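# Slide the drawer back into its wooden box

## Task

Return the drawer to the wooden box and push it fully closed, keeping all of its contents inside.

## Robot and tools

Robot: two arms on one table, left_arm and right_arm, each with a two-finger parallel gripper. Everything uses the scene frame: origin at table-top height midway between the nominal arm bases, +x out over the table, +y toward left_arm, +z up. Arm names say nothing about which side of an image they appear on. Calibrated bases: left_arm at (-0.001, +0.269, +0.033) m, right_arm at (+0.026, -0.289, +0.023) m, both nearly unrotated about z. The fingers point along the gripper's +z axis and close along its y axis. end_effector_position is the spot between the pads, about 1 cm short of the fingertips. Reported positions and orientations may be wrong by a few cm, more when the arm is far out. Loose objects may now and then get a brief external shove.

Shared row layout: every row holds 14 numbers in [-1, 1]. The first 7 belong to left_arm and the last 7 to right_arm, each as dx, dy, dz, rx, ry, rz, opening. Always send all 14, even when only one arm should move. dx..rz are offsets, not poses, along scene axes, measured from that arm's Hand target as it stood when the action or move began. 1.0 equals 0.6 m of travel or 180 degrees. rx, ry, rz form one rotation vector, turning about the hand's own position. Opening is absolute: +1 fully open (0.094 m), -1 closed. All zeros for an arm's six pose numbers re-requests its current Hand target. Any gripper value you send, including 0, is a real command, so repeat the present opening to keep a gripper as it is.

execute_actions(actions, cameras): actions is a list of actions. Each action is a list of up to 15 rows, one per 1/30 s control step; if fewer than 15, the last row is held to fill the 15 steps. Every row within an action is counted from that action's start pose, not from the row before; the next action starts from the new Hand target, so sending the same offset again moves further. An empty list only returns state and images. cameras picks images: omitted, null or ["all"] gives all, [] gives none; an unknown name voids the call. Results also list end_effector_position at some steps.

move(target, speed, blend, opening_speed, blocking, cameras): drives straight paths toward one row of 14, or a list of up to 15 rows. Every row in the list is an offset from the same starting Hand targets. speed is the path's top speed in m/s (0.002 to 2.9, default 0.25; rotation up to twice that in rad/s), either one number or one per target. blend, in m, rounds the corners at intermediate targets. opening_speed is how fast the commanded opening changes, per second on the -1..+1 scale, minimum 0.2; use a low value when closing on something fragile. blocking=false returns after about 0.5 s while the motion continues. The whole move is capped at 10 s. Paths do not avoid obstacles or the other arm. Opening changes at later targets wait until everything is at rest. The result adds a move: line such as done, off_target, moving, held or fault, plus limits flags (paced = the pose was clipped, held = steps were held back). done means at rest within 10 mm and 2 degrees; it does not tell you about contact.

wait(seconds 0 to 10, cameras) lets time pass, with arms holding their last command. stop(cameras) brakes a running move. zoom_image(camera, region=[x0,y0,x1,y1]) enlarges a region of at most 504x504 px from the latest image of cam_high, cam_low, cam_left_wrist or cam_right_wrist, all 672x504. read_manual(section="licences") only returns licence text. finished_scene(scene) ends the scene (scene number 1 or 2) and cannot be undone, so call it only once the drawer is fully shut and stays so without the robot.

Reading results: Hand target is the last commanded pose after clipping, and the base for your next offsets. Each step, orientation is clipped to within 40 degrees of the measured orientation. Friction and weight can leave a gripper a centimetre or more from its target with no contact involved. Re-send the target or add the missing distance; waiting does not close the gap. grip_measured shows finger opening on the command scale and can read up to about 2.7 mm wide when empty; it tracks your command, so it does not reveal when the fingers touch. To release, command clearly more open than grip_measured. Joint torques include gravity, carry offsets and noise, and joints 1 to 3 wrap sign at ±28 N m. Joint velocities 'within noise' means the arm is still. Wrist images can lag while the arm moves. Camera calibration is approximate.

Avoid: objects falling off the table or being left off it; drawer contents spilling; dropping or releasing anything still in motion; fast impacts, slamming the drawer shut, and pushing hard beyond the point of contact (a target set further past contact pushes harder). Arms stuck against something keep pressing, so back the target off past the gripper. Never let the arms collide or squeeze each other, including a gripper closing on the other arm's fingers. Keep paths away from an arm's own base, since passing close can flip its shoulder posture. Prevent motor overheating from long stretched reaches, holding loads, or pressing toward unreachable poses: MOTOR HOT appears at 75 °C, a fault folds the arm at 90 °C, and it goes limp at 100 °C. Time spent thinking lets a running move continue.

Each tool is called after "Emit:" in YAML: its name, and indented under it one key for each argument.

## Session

Emit:
execute_actions:
  actions: []

Emit:
zoom_image:
  camera: "cam_high"
  region: [250, 130, 450, 380]

Emit:
zoom_image:
  camera: "cam_low"
  region: [270, 220, 430, 310]

Scene clock: 0.00 s.
left_arm: end_effector_position=(+0.3034, +0.2335, +0.1116) grip_measured=+1.000 end_effector_quat_wxyz=(+0.524, -0.163, +0.814, +0.191) | right_arm: end_effector_position=(+0.3774, -0.2110, +0.2172) grip_measured=+1.000 end_effector_quat_wxyz=(+0.741, -0.061, +0.668, -0.010)
Joint positions: left_arm=[-0.592 1.429 0.38 0.214 -1.037 -0.608 0.094] | right_arm=[0.329 1.402 0.182 1.322 0.269 -0.132 0.094]
Joint velocities: within noise
Joint torques (N m): no reading
Motor temperatures (°C): left_arm=[32 36 35 46 32 34 29] | right_arm=[32 35 35 31 33 30 33]
Heat: left arm: 46 °C; right arm: 35 °C.
Hand target: left_arm +0.3062, +0.2352, +0.1199; +0.534, -0.176, +0.805, +0.191 | right_arm +0.3778, -0.2078, +0.2212; +0.744, -0.062, +0.665, -0.004
Tool commands: left_gripper/opening=+1.0 right_gripper/opening=+1.0
camera_calibration:
cam_left_wrist: T_world_to_cam=[[0.554181, -0.807077, -0.203738, 0.0534207], [-0.794529, -0.439898, -0.418585, 0.412403], [0.248207, 0.393848, -0.88503, 0.0382102], [0, 0, 0, 1]] pos_world=[0.288577, 0.209481, 0.217327]
cam_right_wrist: T_world_to_cam=[[0.166168, -0.976586, 0.136628, -0.293063], [-0.624761, -0.211462, -0.751637, 0.37351], [0.76293, 0.0395382, -0.645271, -0.0315569], [0, 0, 0, 1]] pos_world=[0.306128, -0.20597, 0.300422]

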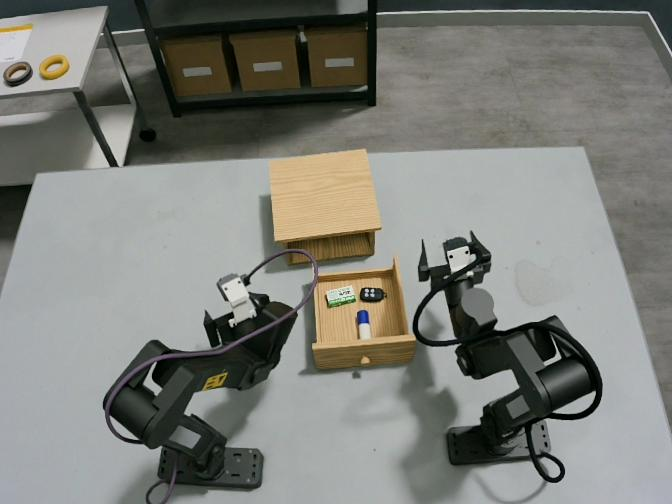

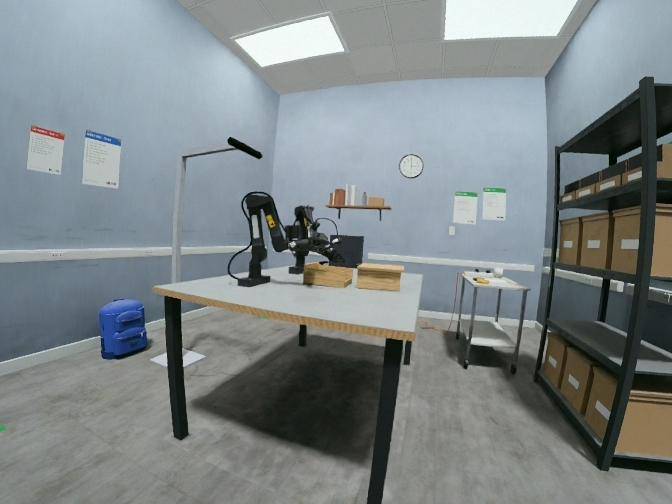

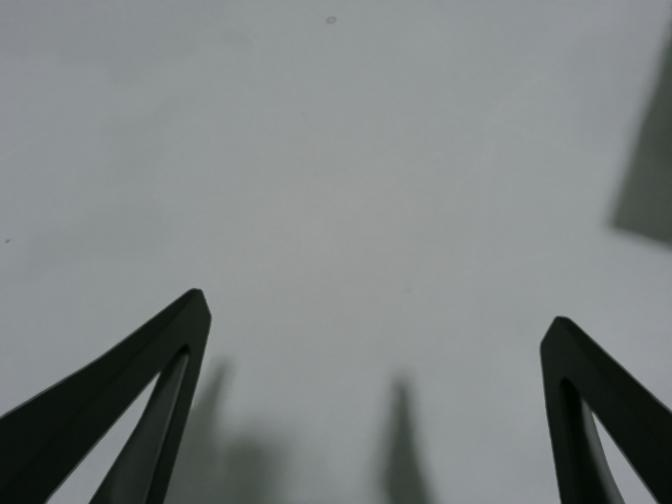

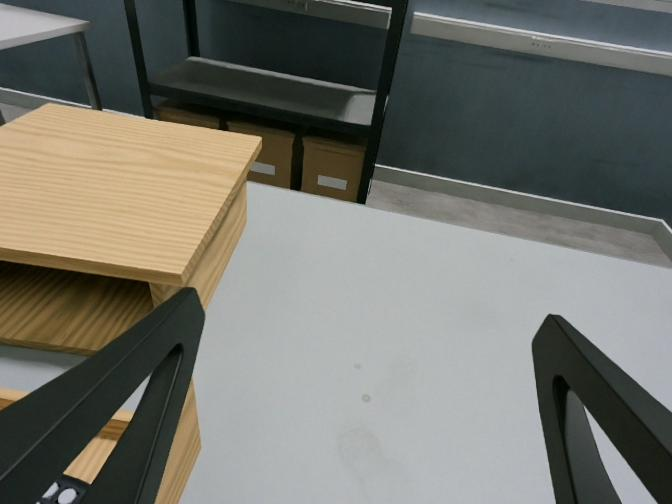

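Scaled by 2.016 from the camera's 672x504 image, which has a finer 960x720 frame.

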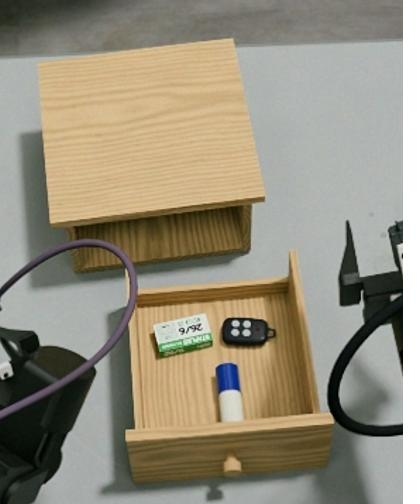

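Scaled by 3.150 from the camera's 672x504 image, which has a finer 960x720 frame.

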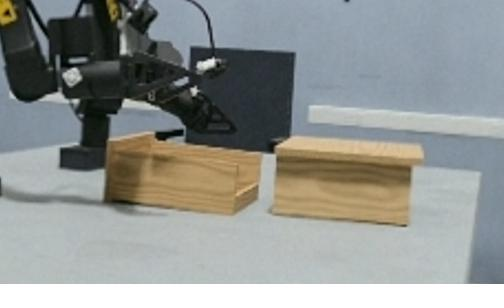

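Emit:
move:
  target: [-0.06,0.133,0.03,-0.095,-0.0935,-0.356,1,-0.249,0.333,-0.069,-0.4066,0.4005,0.332,1]
  cameras: ["cam_left_wrist","cam_right_wrist","cam_high"]

Scene clock: 38.90 s.
left_arm: end_effector_position=(+0.2699, +0.3161, +0.1309) grip_measured=+1.000 end_effector_quat_wxyz=(+0.630, +0.156, +0.717, -0.251) | right_arm: end_effector_position=(+0.2275, -0.0126, +0.1767) grip_measured=+1.000 end_effector_quat_wxyz=(-0.001, +0.714, -0.700, +0.008)
Joint positions: left_arm=[0.916 1.616 0.222 0.785 1.433 0.44 0.094] | right_arm=[0.928 1.846 1.724 -1.448 0.016 -0.644 0.094]
Joint velocities: within noise
Joint torques (N m): left_arm=[0.39 -5.86 5.39 0.85 0.75 0.18] | right_arm=[0.13 -6.24 8.17 0.35 -0.09 -0.16]
Motor temperatures (°C): left_arm=[32 36 36 48 32 34 29] | right_arm=[32 36 37 35 33 30 32]
Heat: left arm: 48 °C; right arm: 37 °C.
Hand target: left_arm +0.2702, +0.3150, +0.1379; +0.628, +0.177, +0.711, -0.261 | right_arm +0.2284, -0.0080, +0.1798; +0.000, +0.716, -0.698, +0.001
Off the commanded pose: left_arm 0.007 m, 3 deg | right_arm 0.006 m, 1 deg.
move: off_target (left_arm)
camera_calibration:
cam_left_wrist: T_world_to_cam=[[-0.43675, -0.889607, 0.133601, 0.391896], [-0.716191, 0.253988, -0.650047, 0.220066], [0.544353, -0.379591, -0.748057, 0.177735], [0, 0, 0, 1]] pos_world=[0.232019, 0.360206, 0.223652]
cam_right_wrist: T_world_to_cam=[[0.99498, 0.0419042, -0.0908793, -0.204359], [0.0946334, -0.689344, 0.718227, -0.138083], [-0.0325503, -0.723222, -0.689849, 0.227998], [0, 0, 0, 1]] pos_world=[0.223822, 0.07827, 0.237887]
Images, in order (width x height): cam_high 672x504, cam_left_wrist 672x504, cam_right_wrist 672x504.

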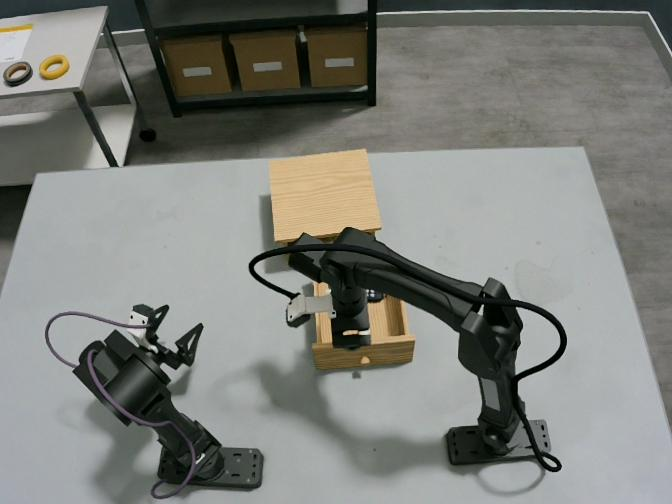

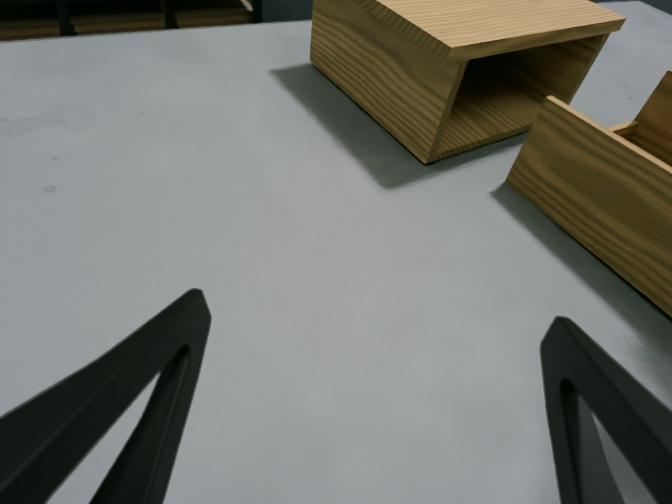

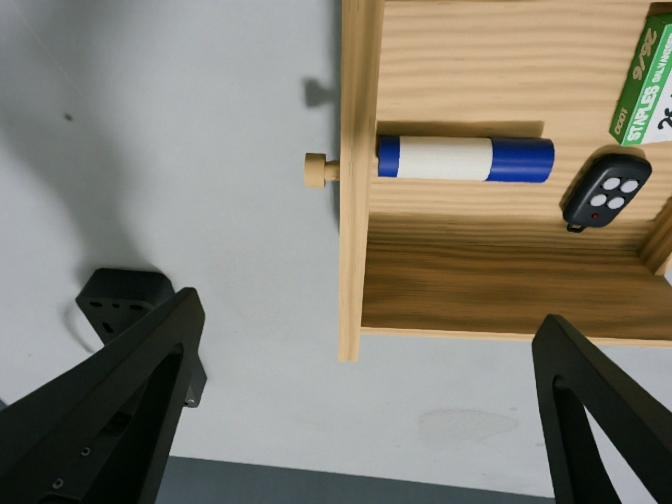

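Emit:
move:
  target:
    - [0,0,0,0,0,0,1,-0.011,0.004,-0.198,0,0,0,1]
  speed: 0.15
  cameras: ["cam_right_wrist"]

Scene clock: 49.17 s.
left_arm: end_effector_position=(+0.2695, +0.3156, +0.1280) grip_measured=+1.000 end_effector_quat_wxyz=(+0.625, +0.154, +0.721, -0.257) | right_arm: end_effector_position=(+0.2235, -0.0092, +0.0680) grip_measured=+1.000 end_effector_quat_wxyz=(-0.001, +0.719, -0.695, +0.008)
Joint positions: left_arm=[0.916 1.61 0.237 0.694 1.433 0.495 0.094] | right_arm=[0.943 1.888 1.342 -1.025 0.016 -0.644 0.094]
Joint velocities: within noise
Joint torques (N m): left_arm=[0.35 -6.94 5.48 0.83 0.76 0.2] | right_arm=[0.5 -6.76 4.4 0.73 -0.09 0.08]
Motor temperatures (°C): left_arm=[32 37 36 47 32 34 29] | right_arm=[32 37 37 34 33 30 32]
Heat: left arm: 47 °C; right arm: 37 °C.
Hand target: left_arm +0.2702, +0.3150, +0.1379; +0.628, +0.177, +0.711, -0.261 | right_arm +0.2218, -0.0056, +0.0610; +0.000, +0.716, -0.698, +0.001
Off the commanded pose: left_arm 0.010 m, 3 deg | right_arm 0.008 m, 1 deg.
move: off_target (left_arm)
camera_calibration:
cam_right_wrist: T_world_to_cam=[[0.994224, 0.0571047, -0.0908727, -0.210178], [0.105151, -0.687858, 0.718188, -0.0595727], [-0.0214957, -0.723595, -0.68989, 0.152926], [0, 0, 0, 1]] pos_world=[0.218515, 0.0816809, 0.129187]
Images, in order (width x height): cam_right_wrist 672x504.

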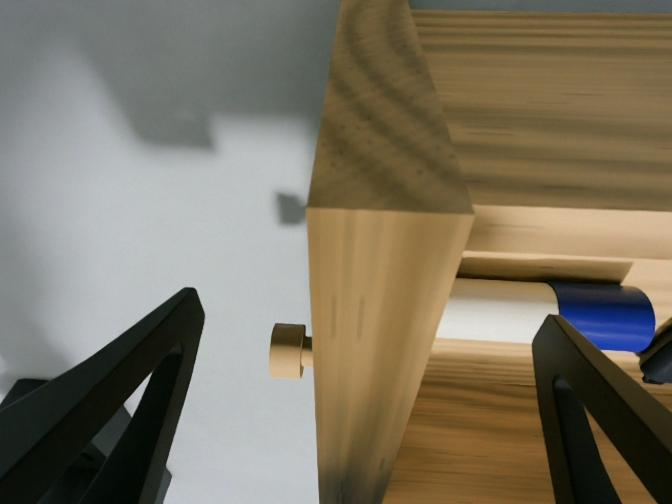

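Emit:
move:
  target:
    - [0,0,0,0,0,0,1,0,0,0,0,0,0,-0.85]
  opening_speed: 0.6
  cameras: ["cam_right_wrist"]

Scene clock: 58.90 s.
left_arm: end_effector_position=(+0.2692, +0.3153, +0.1273) grip_measured=+1.000 end_effector_quat_wxyz=(+0.623, +0.155, +0.722, -0.258) | right_arm: end_effector_position=(+0.2208, -0.0073, +0.0680) grip_measured=-0.771 end_effector_quat_wxyz=(+0.000, +0.718, -0.696, +0.000)
Joint positions: left_arm=[0.916 1.599 0.249 0.625 1.433 0.539 0.094] | right_arm=[0.944 1.888 1.342 -1.025 0.001 -0.638 0.011]
Joint velocities: within noise
Joint torques (N m): left_arm=[0.36 -6.97 5.63 0.8 0.78 0.18] | right_arm=[0.35 -6.76 4.4 0.73 -0.04 0.06]
Motor temperatures (°C): left_arm=[32 37 36 46 32 34 29] | right_arm=[32 37 37 33 33 30 32]
Heat: left arm: 46 °C; right arm: 37 °C.
Hand target: left_arm +0.2702, +0.3150, +0.1379; +0.628, +0.177, +0.711, -0.261 | right_arm +0.2218, -0.0056, +0.0610; +0.000, +0.716, -0.698, +0.001
Off the commanded pose: left_arm 0.011 m, 3 deg | right_arm 0.007 m, 0 deg.
move: off_target (left_arm)
camera_calibration:
cam_right_wrist: T_world_to_cam=[[0.993261, 0.0533765, -0.102874, -0.206629], [0.110945, -0.694579, 0.71081, -0.058773], [-0.0335132, -0.717434, -0.69582, 0.157314], [0, 0, 0, 1]] pos_world=[0.217029, 0.083069, 0.129982]
Images, in order (width x height): cam_right_wrist 672x504.

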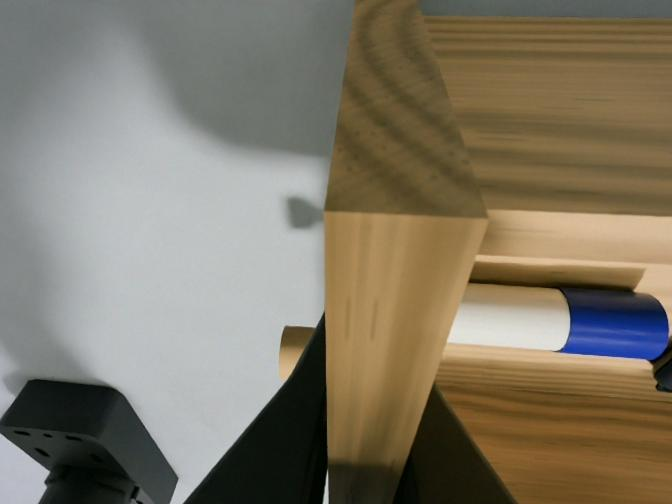

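Emit:
move:
  target:
    - [0,0,0,0,0,0,1,0,0.01,0.1,0.008,-0.035,0,-1]
    - [0,0,0,0,0,0,1,0.004,0.094,0.09,0.008,-0.035,0.012,-1]
  speed: 0.1

Emit:
zoom_image:
  camera: "cam_high"
  region: [250, 200, 430, 380]

Emit:
zoom_image:
  camera: "cam_low"
  region: [290, 245, 410, 305]

Scene clock: 73.40 s.
left_arm: end_effector_position=(+0.2691, +0.3151, +0.1271) grip_measured=+1.000 end_effector_quat_wxyz=(+0.623, +0.155, +0.722, -0.258) | right_arm: end_effector_position=(+0.2097, +0.0444, +0.1022) grip_measured=-0.771 end_effector_quat_wxyz=(-0.023, +0.736, -0.676, +0.014)
Joint positions: left_arm=[0.916 1.599 0.249 0.622 1.433 0.541 0.094] | right_arm=[1.064 1.966 1.587 -1.154 0.039 -0.574 0.011]
Joint velocities: within noise
Joint torques (N m): left_arm=[0.35 -6.99 5.65 0.8 0.78 0.18] | right_arm=[-0.06 -8.31 9.62 0.5 0.39 0.12]
Motor temperatures (°C): left_arm=[32 37 36 45 33 34 29] | right_arm=[32 37 36 33 33 30 33]
Heat: left arm: 45 °C; right arm: 37 °C.
Hand target: left_arm +0.2702, +0.3150, +0.1379; +0.628, +0.177, +0.711, -0.261 | right_arm +0.2242, +0.0508, +0.1150; -0.047, +0.728, -0.683, +0.031
Off the commanded pose: left_arm 0.011 m, 3 deg | right_arm 0.020 m, 4 deg.
move: off_target (left_arm, right_arm)
camera_calibration:
cam_left_wrist: T_world_to_cam=[[-0.441554, -0.884932, 0.148071, 0.389112], [-0.726779, 0.255989, -0.637387, 0.217842], [0.52614, -0.389055, -0.756183, 0.183865], [0, 0, 0, 1]] pos_world=[0.233398, 0.360106, 0.220269]
cam_right_wrist: T_world_to_cam=[[0.992835, 0.10863, -0.0497864, -0.202614], [0.111887, -0.698795, 0.706518, -0.0455059], [0.0419585, -0.707026, -0.705942, 0.202654], [0, 0, 0, 1]] pos_world=[0.197751, 0.133492, 0.165125]

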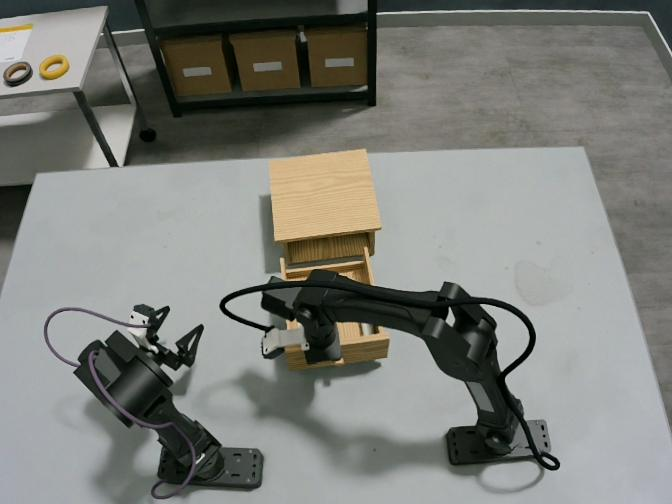

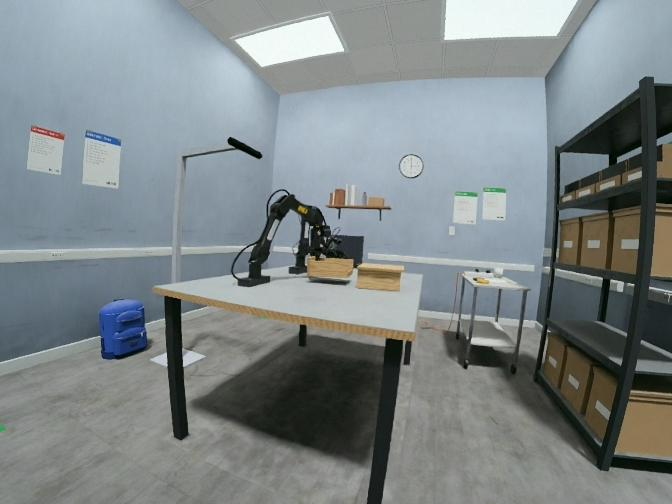

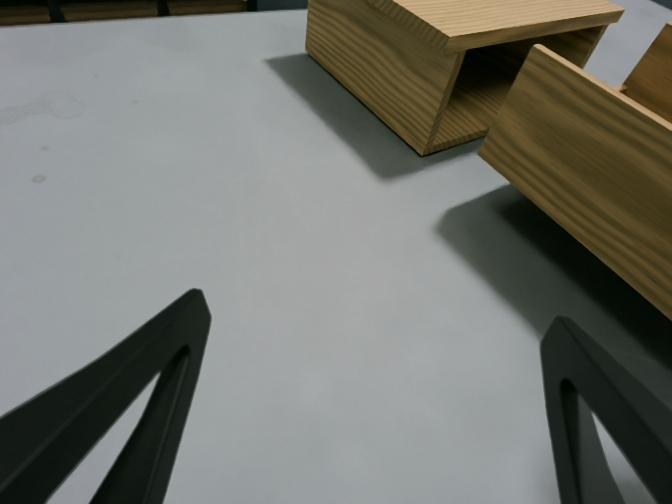

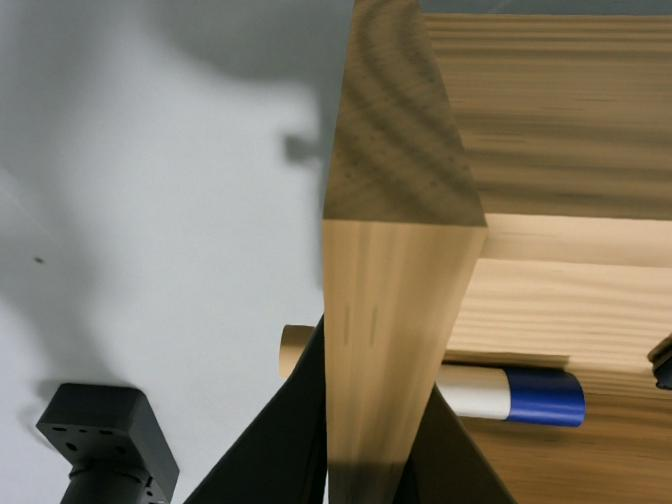

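Scaled by 2.800 from the camera's 672x504 image, which has a finer 960x720 frame.

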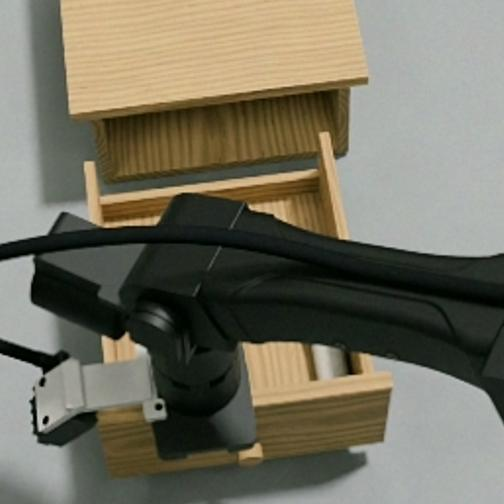

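Scaled by 4.200 from the camera's 672x504 image, which has a finer 960x720 frame.

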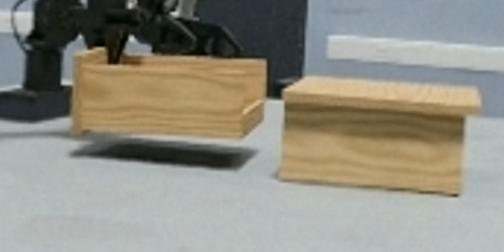

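Emit:
move:
  target:
    - [0,0,0,0,0,0,1,0.09,-0.002,-0.035,0,0.01,-0.003,-1]
  speed: 0.08
  cameras: ["cam_high","cam_left_wrist","cam_low"]

Emit:
zoom_image:
  camera: "cam_left_wrist"
  region: [400, 10, 520, 170]

Emit:
zoom_image:
  camera: "cam_low"
  region: [340, 258, 375, 294]

Emit:
zoom_image:
  camera: "cam_high"
  region: [345, 220, 390, 265]

Scene clock: 87.83 s.
left_arm: end_effector_position=(+0.2691, +0.3151, +0.1271) grip_measured=+1.000 end_effector_quat_wxyz=(+0.623, +0.155, +0.722, -0.258) | right_arm: end_effector_position=(+0.2629, +0.0413, +0.0836) grip_measured=-0.772 end_effector_quat_wxyz=(-0.012, +0.726, -0.687, +0.013)
Joint positions: left_arm=[0.916 1.599 0.249 0.622 1.433 0.541 0.094] | right_arm=[0.94 2.097 1.705 -1.16 0.028 -0.669 0.011]
Joint velocities: within noise
Joint torques (N m): left_arm=[0.36 -6.98 5.65 0.8 0.78 0.19] | right_arm=[-0.49 -8.95 9.54 0.59 0.17 -0.15]
Motor temperatures (°C): left_arm=[32 37 36 44 33 34 29] | right_arm=[32 37 39 32 33 30 34]
Heat: left arm: 44 °C; right arm: 39 °C.
Hand target: left_arm +0.2702, +0.3150, +0.1379; +0.628, +0.177, +0.711, -0.261 | right_arm +0.2782, +0.0496, +0.0940; -0.036, +0.725, -0.687, +0.020
Off the commanded pose: left_arm 0.011 m, 3 deg | right_arm 0.020 m, 3 deg.
move: off_target (left_arm, right_arm)
camera_calibration:
cam_left_wrist: T_world_to_cam=[[-0.441554, -0.884932, 0.148071, 0.389112], [-0.726779, 0.255989, -0.637387, 0.217842], [0.52614, -0.389055, -0.756183, 0.183865], [0, 0, 0, 1]] pos_world=[0.233398, 0.360106, 0.220269]
Images, in order (width x height): cam_high 672x504, cam_low 672x504, cam_left_wrist 672x504.

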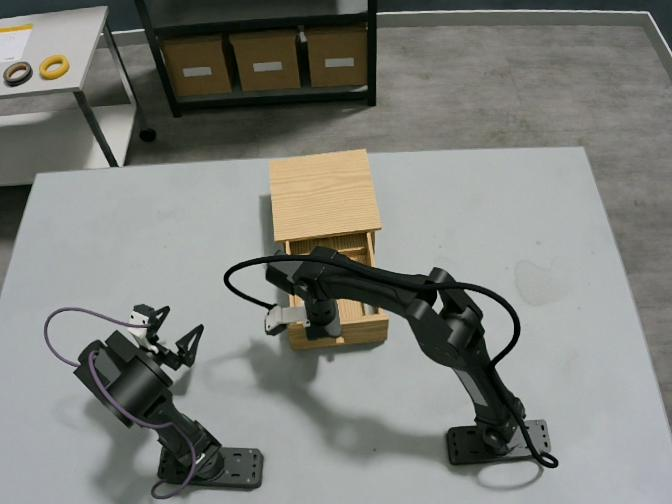

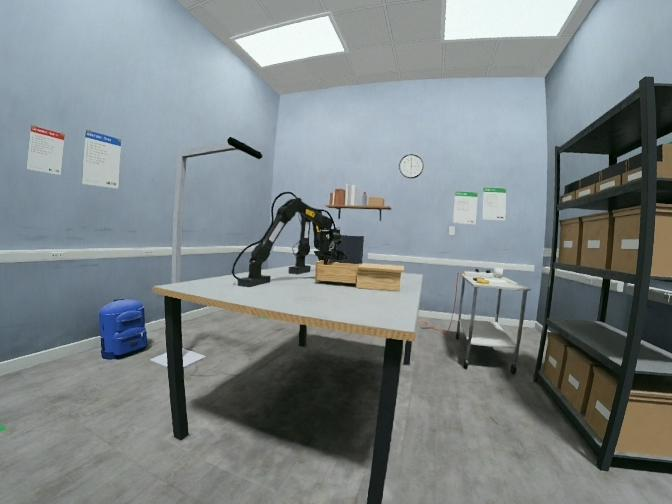

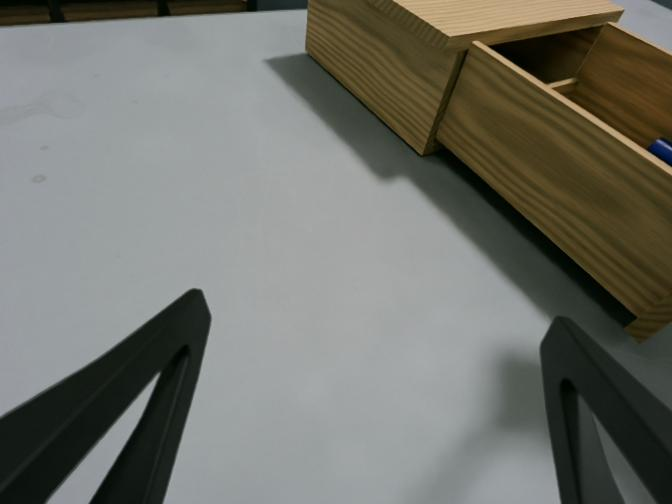

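Scaled by 3.150 from the camera's 672x504 image, which has a finer 960x720 frame.

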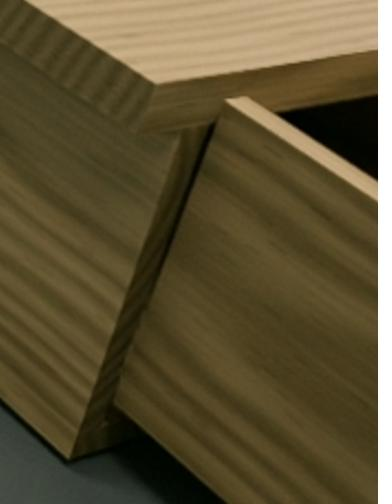

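Scaled by 14.000 from the camera's 672x504 image, which has a finer 960x720 frame.

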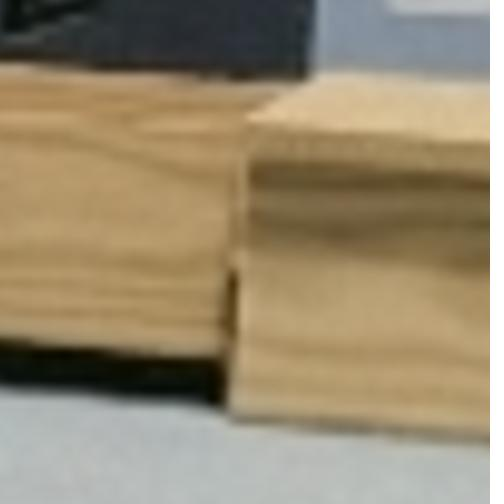

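Scaled by 11.200 from the camera's 672x504 image, which has a finer 960x720 frame.

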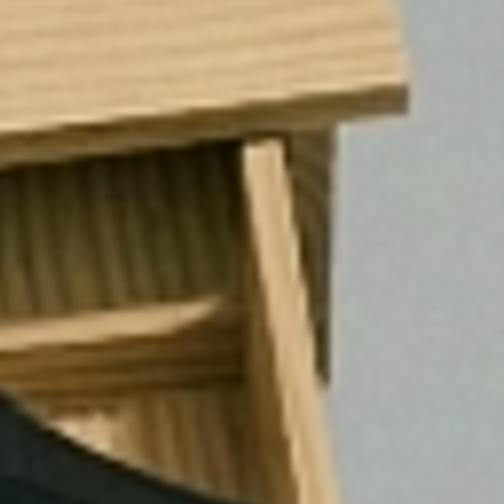

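Emit:
move:
  target:
    - [0,0,0,0,0,0,1,0.0,0,-0.002,0.001,0.015,0,-1]
  speed: 0.06
  cameras: ["cam_high","cam_left_wrist","cam_low"]

Emit:
zoom_image:
  camera: "cam_left_wrist"
  region: [400, 10, 520, 170]

Emit:
zoom_image:
  camera: "cam_low"
  region: [340, 258, 375, 294]

Emit:
zoom_image:
  camera: "cam_high"
  region: [345, 220, 390, 265]

Scene clock: 99.90 s.
left_arm: end_effector_position=(+0.2691, +0.3151, +0.1271) grip_measured=+1.000 end_effector_quat_wxyz=(+0.623, +0.155, +0.722, -0.258) | right_arm: end_effector_position=(+0.2646, +0.0442, +0.0833) grip_measured=-0.772 end_effector_quat_wxyz=(-0.004, +0.727, -0.687, -0.005)
Joint positions: left_arm=[0.916 1.599 0.249 0.622 1.433 0.541 0.094] | right_arm=[0.925 2.121 1.742 -1.183 -0.008 -0.684 0.011]
Joint velocities: within noise
Joint torques (N m): left_arm=[0.36 -6.98 5.67 0.8 0.78 0.19] | right_arm=[-0.61 -8.96 9.61 0.45 0.11 -0.16]
Motor temperatures (°C): left_arm=[32 37 36 44 33 34 29] | right_arm=[32 37 40 32 33 30 34]
Heat: left arm: 44 °C; right arm: 40 °C.
Hand target: left_arm +0.2702, +0.3150, +0.1379; +0.628, +0.177, +0.711, -0.261 | right_arm +0.2782, +0.0496, +0.0928; -0.021, +0.725, -0.688, +0.002
Off the commanded pose: left_arm 0.011 m, 3 deg | right_arm 0.017 m, 2 deg.
move: off_target (left_arm, right_arm)
camera_calibration:
cam_left_wrist: T_world_to_cam=[[-0.441554, -0.884932, 0.148071, 0.389112], [-0.726779, 0.255989, -0.637387, 0.217842], [0.52614, -0.389055, -0.756183, 0.183865], [0, 0, 0, 1]] pos_world=[0.233398, 0.360106, 0.220269]
Images, in order (width x height): cam_high 672x504, cam_low 672x504, cam_left_wrist 672x504.

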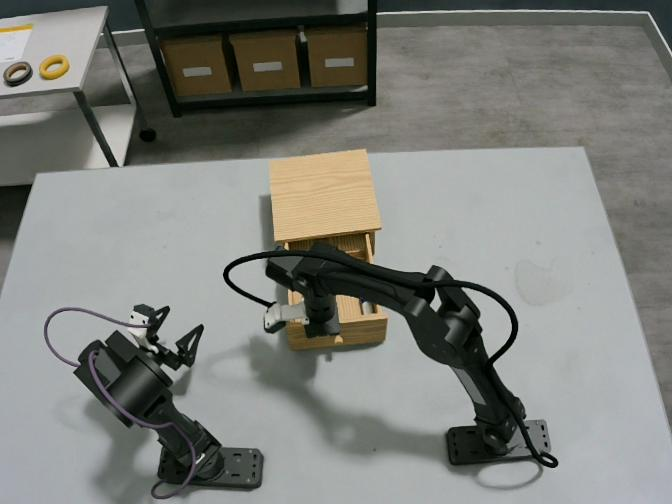

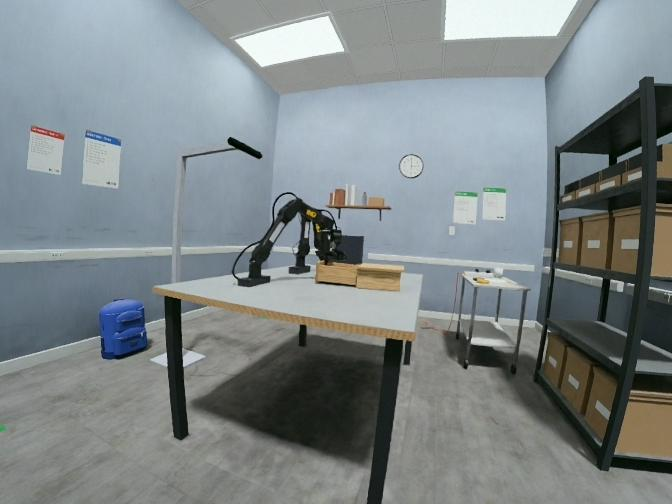

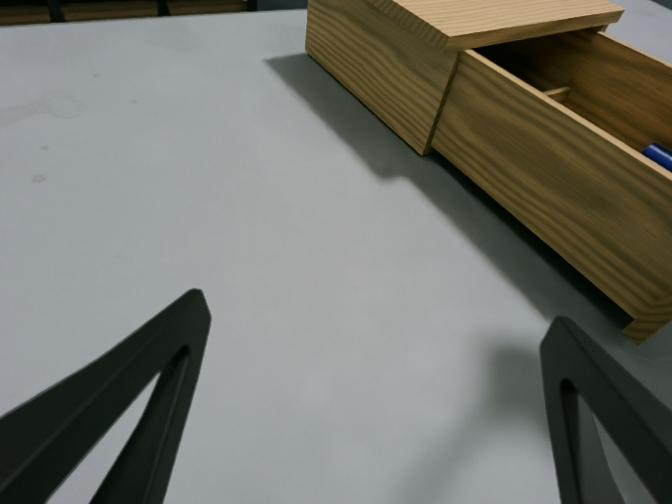

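Scaled by 3.150 from the camera's 672x504 image, which has a finer 960x720 frame.

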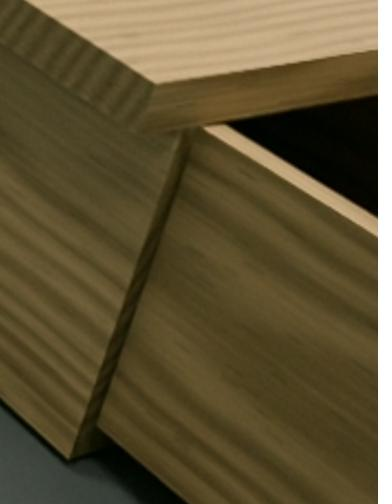

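Scaled by 14.000 from the camera's 672x504 image, which has a finer 960x720 frame.

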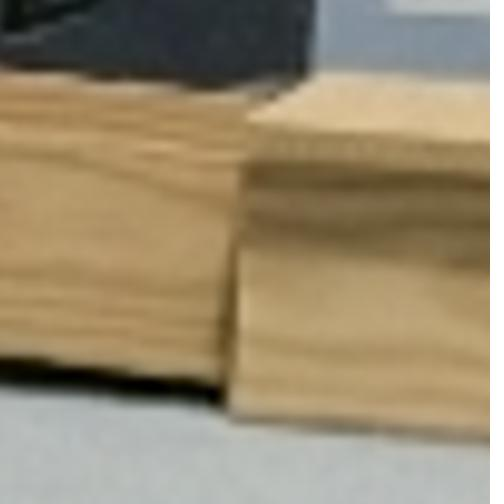

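Scaled by 11.200 from the camera's 672x504 image, which has a finer 960x720 frame.

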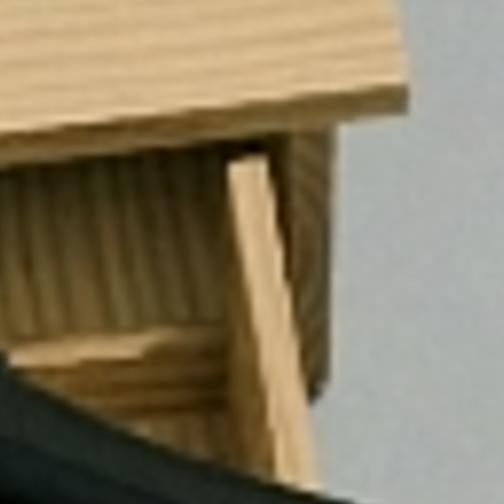

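Emit:
move:
  target:
    - [0,0,0,0,0,0,1,0.003,-0.003,0.004,-0.003,0,0,-1]
    - [0,0,0,0,0,0,1,0.08,0.003,0.004,-0.003,0,0,-1]
  speed: 0.05
  cameras: ["cam_high","cam_left_wrist","cam_low"]

Emit:
zoom_image:
  camera: "cam_left_wrist"
  region: [400, 10, 520, 170]

Emit:
zoom_image:
  camera: "cam_low"
  region: [340, 258, 375, 294]

Emit:
zoom_image:
  camera: "cam_high"
  region: [345, 220, 390, 265]

Scene clock: 115.83 s.
left_arm: end_effector_position=(+0.2691, +0.3151, +0.1271) grip_measured=+1.000 end_effector_quat_wxyz=(+0.623, +0.155, +0.722, -0.258) | right_arm: end_effector_position=(+0.2710, +0.0387, +0.0934) grip_measured=-0.772 end_effector_quat_wxyz=(+0.056, +0.745, -0.664, -0.029)
Joint positions: left_arm=[0.916 1.599 0.249 0.622 1.433 0.541 0.094] | right_arm=[0.88 2.242 1.969 -1.407 -0.064 -0.791 0.011]
Joint velocities: within noise
Joint torques (N m): left_arm=[0.34 -6.99 5.67 0.8 0.78 0.19] | right_arm=[-4.15 -8.94 10.33 1.24 0.64 0.19]
Motor temperatures (°C): left_arm=[32 37 36 43 33 34 29] | right_arm=[32 39 38 32 33 30 34]
Heat: left arm: 43 °C; right arm: 39 °C.
Hand target: left_arm +0.2702, +0.3150, +0.1379; +0.628, +0.177, +0.711, -0.261 | right_arm +0.3262, +0.0514, +0.0952; -0.018, +0.725, -0.688, +0.005
Off the commanded pose: left_arm 0.011 m, 3 deg | right_arm 0.057 m, 10 deg.
move: off_target (left_arm, right_arm)
camera_calibration:
cam_left_wrist: T_world_to_cam=[[-0.441554, -0.884932, 0.148071, 0.389112], [-0.726779, 0.255989, -0.637387, 0.217842], [0.52614, -0.389055, -0.756183, 0.183865], [0, 0, 0, 1]] pos_world=[0.233398, 0.360106, 0.220269]
Images, in order (width x height): cam_high 672x504, cam_low 672x504, cam_left_wrist 672x504.

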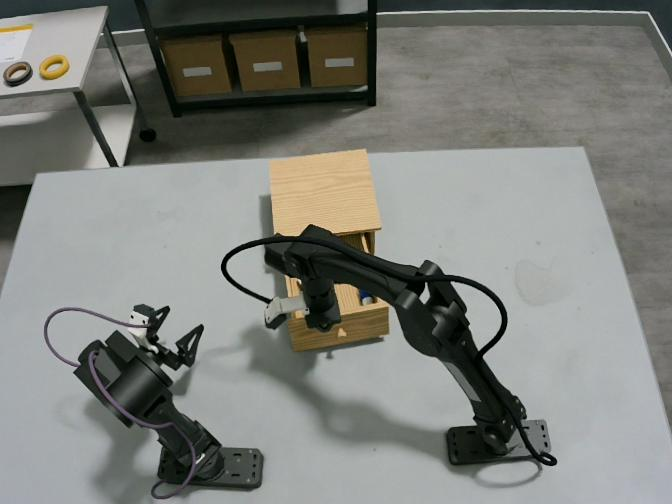

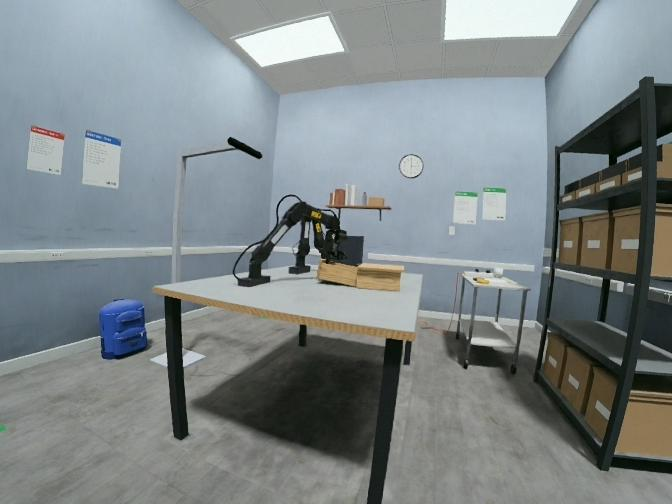

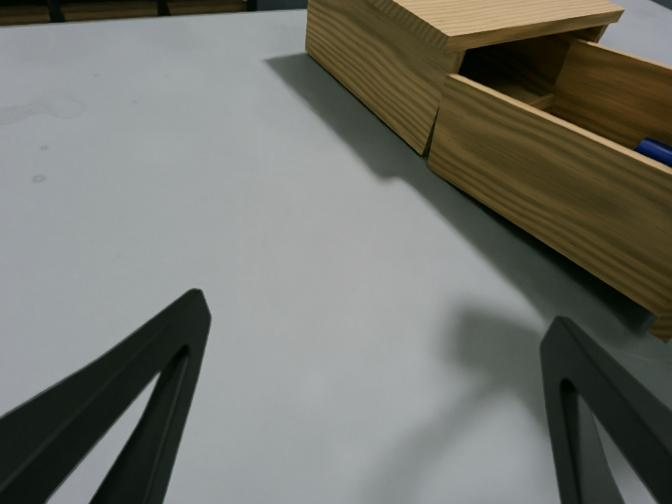

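Scaled by 3.150 from the camera's 672x504 image, which has a finer 960x720 frame.

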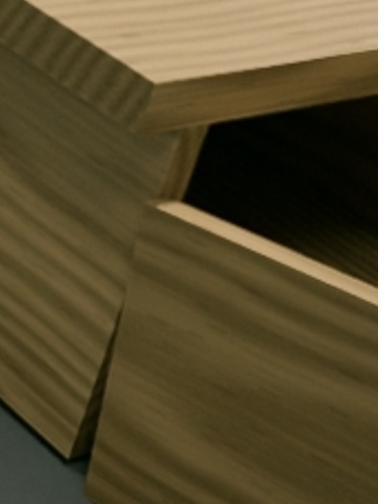

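Scaled by 14.000 from the camera's 672x504 image, which has a finer 960x720 frame.

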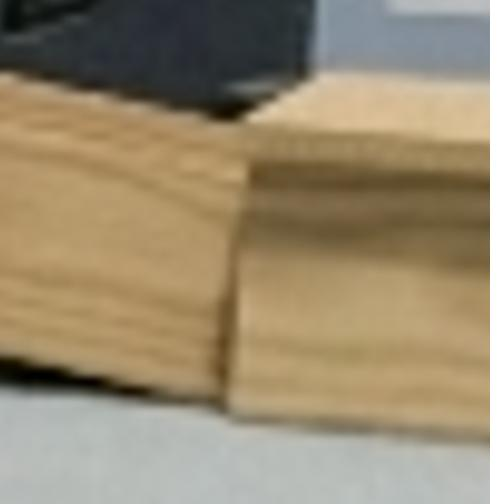

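Scaled by 11.200 from the camera's 672x504 image, which has a finer 960x720 frame.

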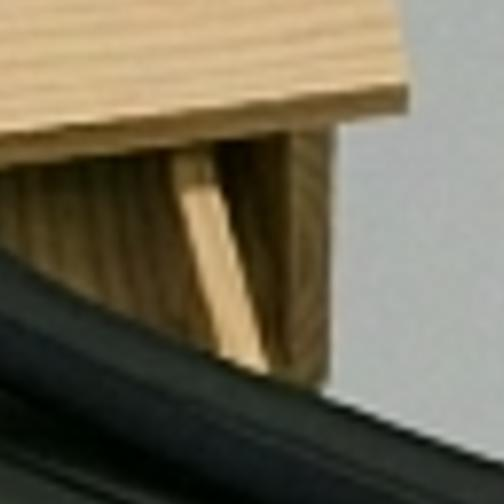

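Emit:
move:
  target:
    - [0,0,0,0,0,0,1,-0.145,0.006,0.01,0,0,0,-1]
    - [0,0,0,0,0,0,1,-0.0787,-0.008,-0.003,0,0,0,-1]
  speed: 0.07
  cameras: ["cam_high","cam_left_wrist","cam_low"]

Emit:
zoom_image:
  camera: "cam_left_wrist"
  region: [400, 10, 520, 170]

Emit:
zoom_image:
  camera: "cam_low"
  region: [340, 258, 375, 294]

Emit:
zoom_image:
  camera: "cam_high"
  region: [345, 220, 390, 265]

Scene clock: 130.90 s.
left_arm: end_effector_position=(+0.2691, +0.3151, +0.1271) grip_measured=+1.000 end_effector_quat_wxyz=(+0.623, +0.156, +0.722, -0.258) | right_arm: end_effector_position=(+0.2614, +0.0343, +0.0793) grip_measured=-0.773 end_effector_quat_wxyz=(+0.021, +0.724, -0.690, -0.005)
Joint positions: left_arm=[0.916 1.599 0.249 0.622 1.433 0.543 0.094] | right_arm=[0.914 2.135 1.747 -1.224 -0.015 -0.687 0.011]
Joint velocities: within noise
Joint torques (N m): left_arm=[0.38 -6.99 5.68 0.8 0.78 0.19] | right_arm=[0.16 -10.21 9.31 0.61 0.22 -0.15]
Motor temperatures (°C): left_arm=[32 37 36 43 33 34 29] | right_arm=[32 39 40 33 34 30 34]
Heat: left arm: 43 °C; right arm: 40 °C.
Hand target: left_arm +0.2702, +0.3150, +0.1379; +0.628, +0.177, +0.711, -0.261 | right_arm +0.2790, +0.0466, +0.0934; -0.018, +0.725, -0.688, +0.005
Off the commanded pose: left_arm 0.011 m, 3 deg | right_arm 0.026 m, 5 deg.
move: off_target (left_arm, right_arm)
camera_calibration:
cam_left_wrist: T_world_to_cam=[[-0.441795, -0.885065, 0.146552, 0.389464], [-0.726206, 0.25691, -0.637669, 0.217465], [0.526728, -0.388146, -0.756241, 0.183375], [0, 0, 0, 1]] pos_world=[0.233399, 0.360008, 0.220269]
Images, in order (width x height): cam_high 672x504, cam_low 672x504, cam_left_wrist 672x504.

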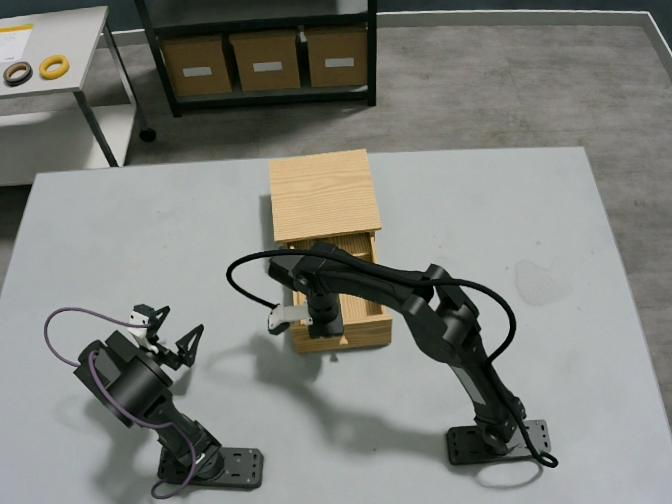

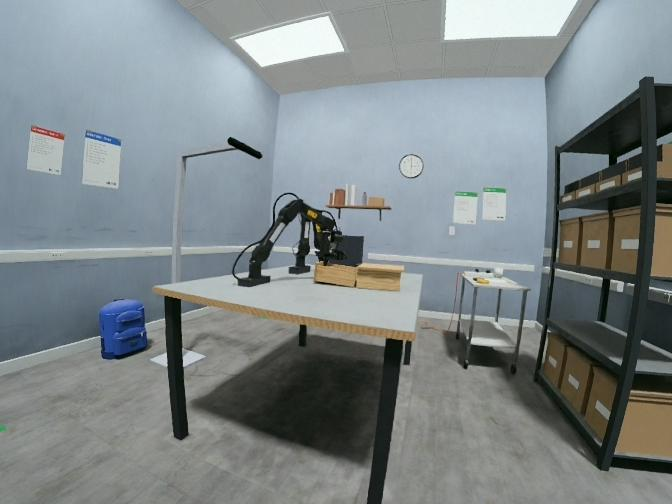

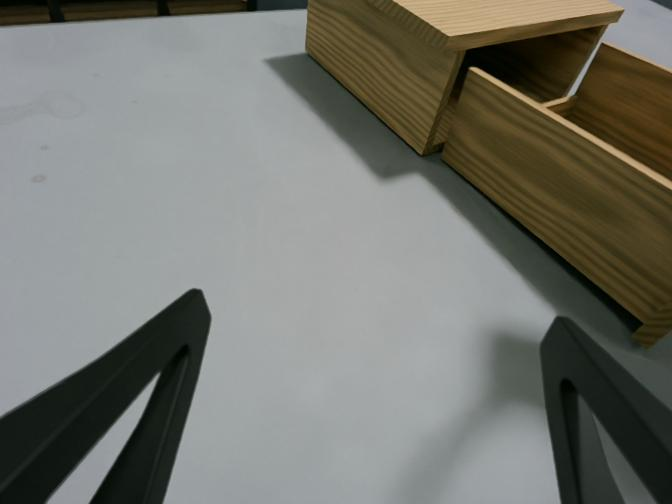

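Scaled by 3.150 from the camera's 672x504 image, which has a finer 960x720 frame.

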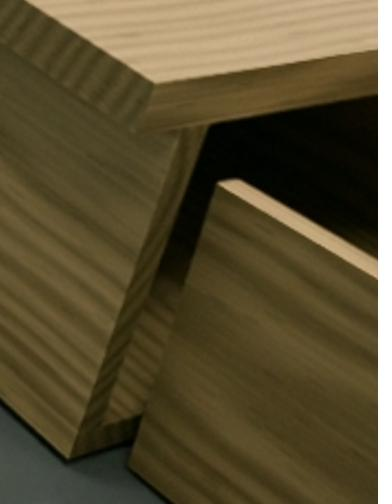

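Scaled by 14.000 from the camera's 672x504 image, which has a finer 960x720 frame.

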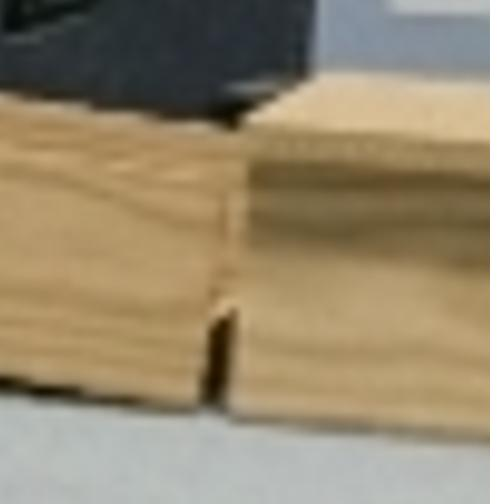

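Scaled by 11.200 from the camera's 672x504 image, which has a finer 960x720 frame.

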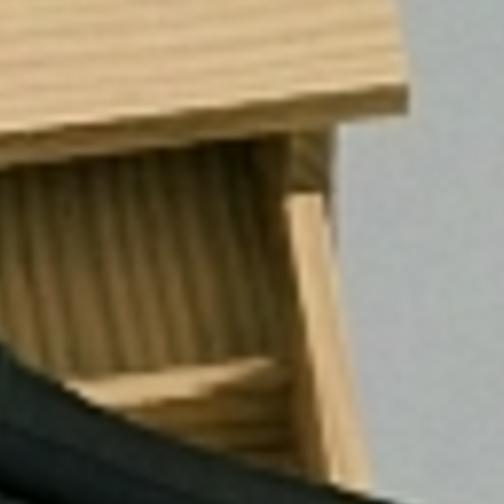

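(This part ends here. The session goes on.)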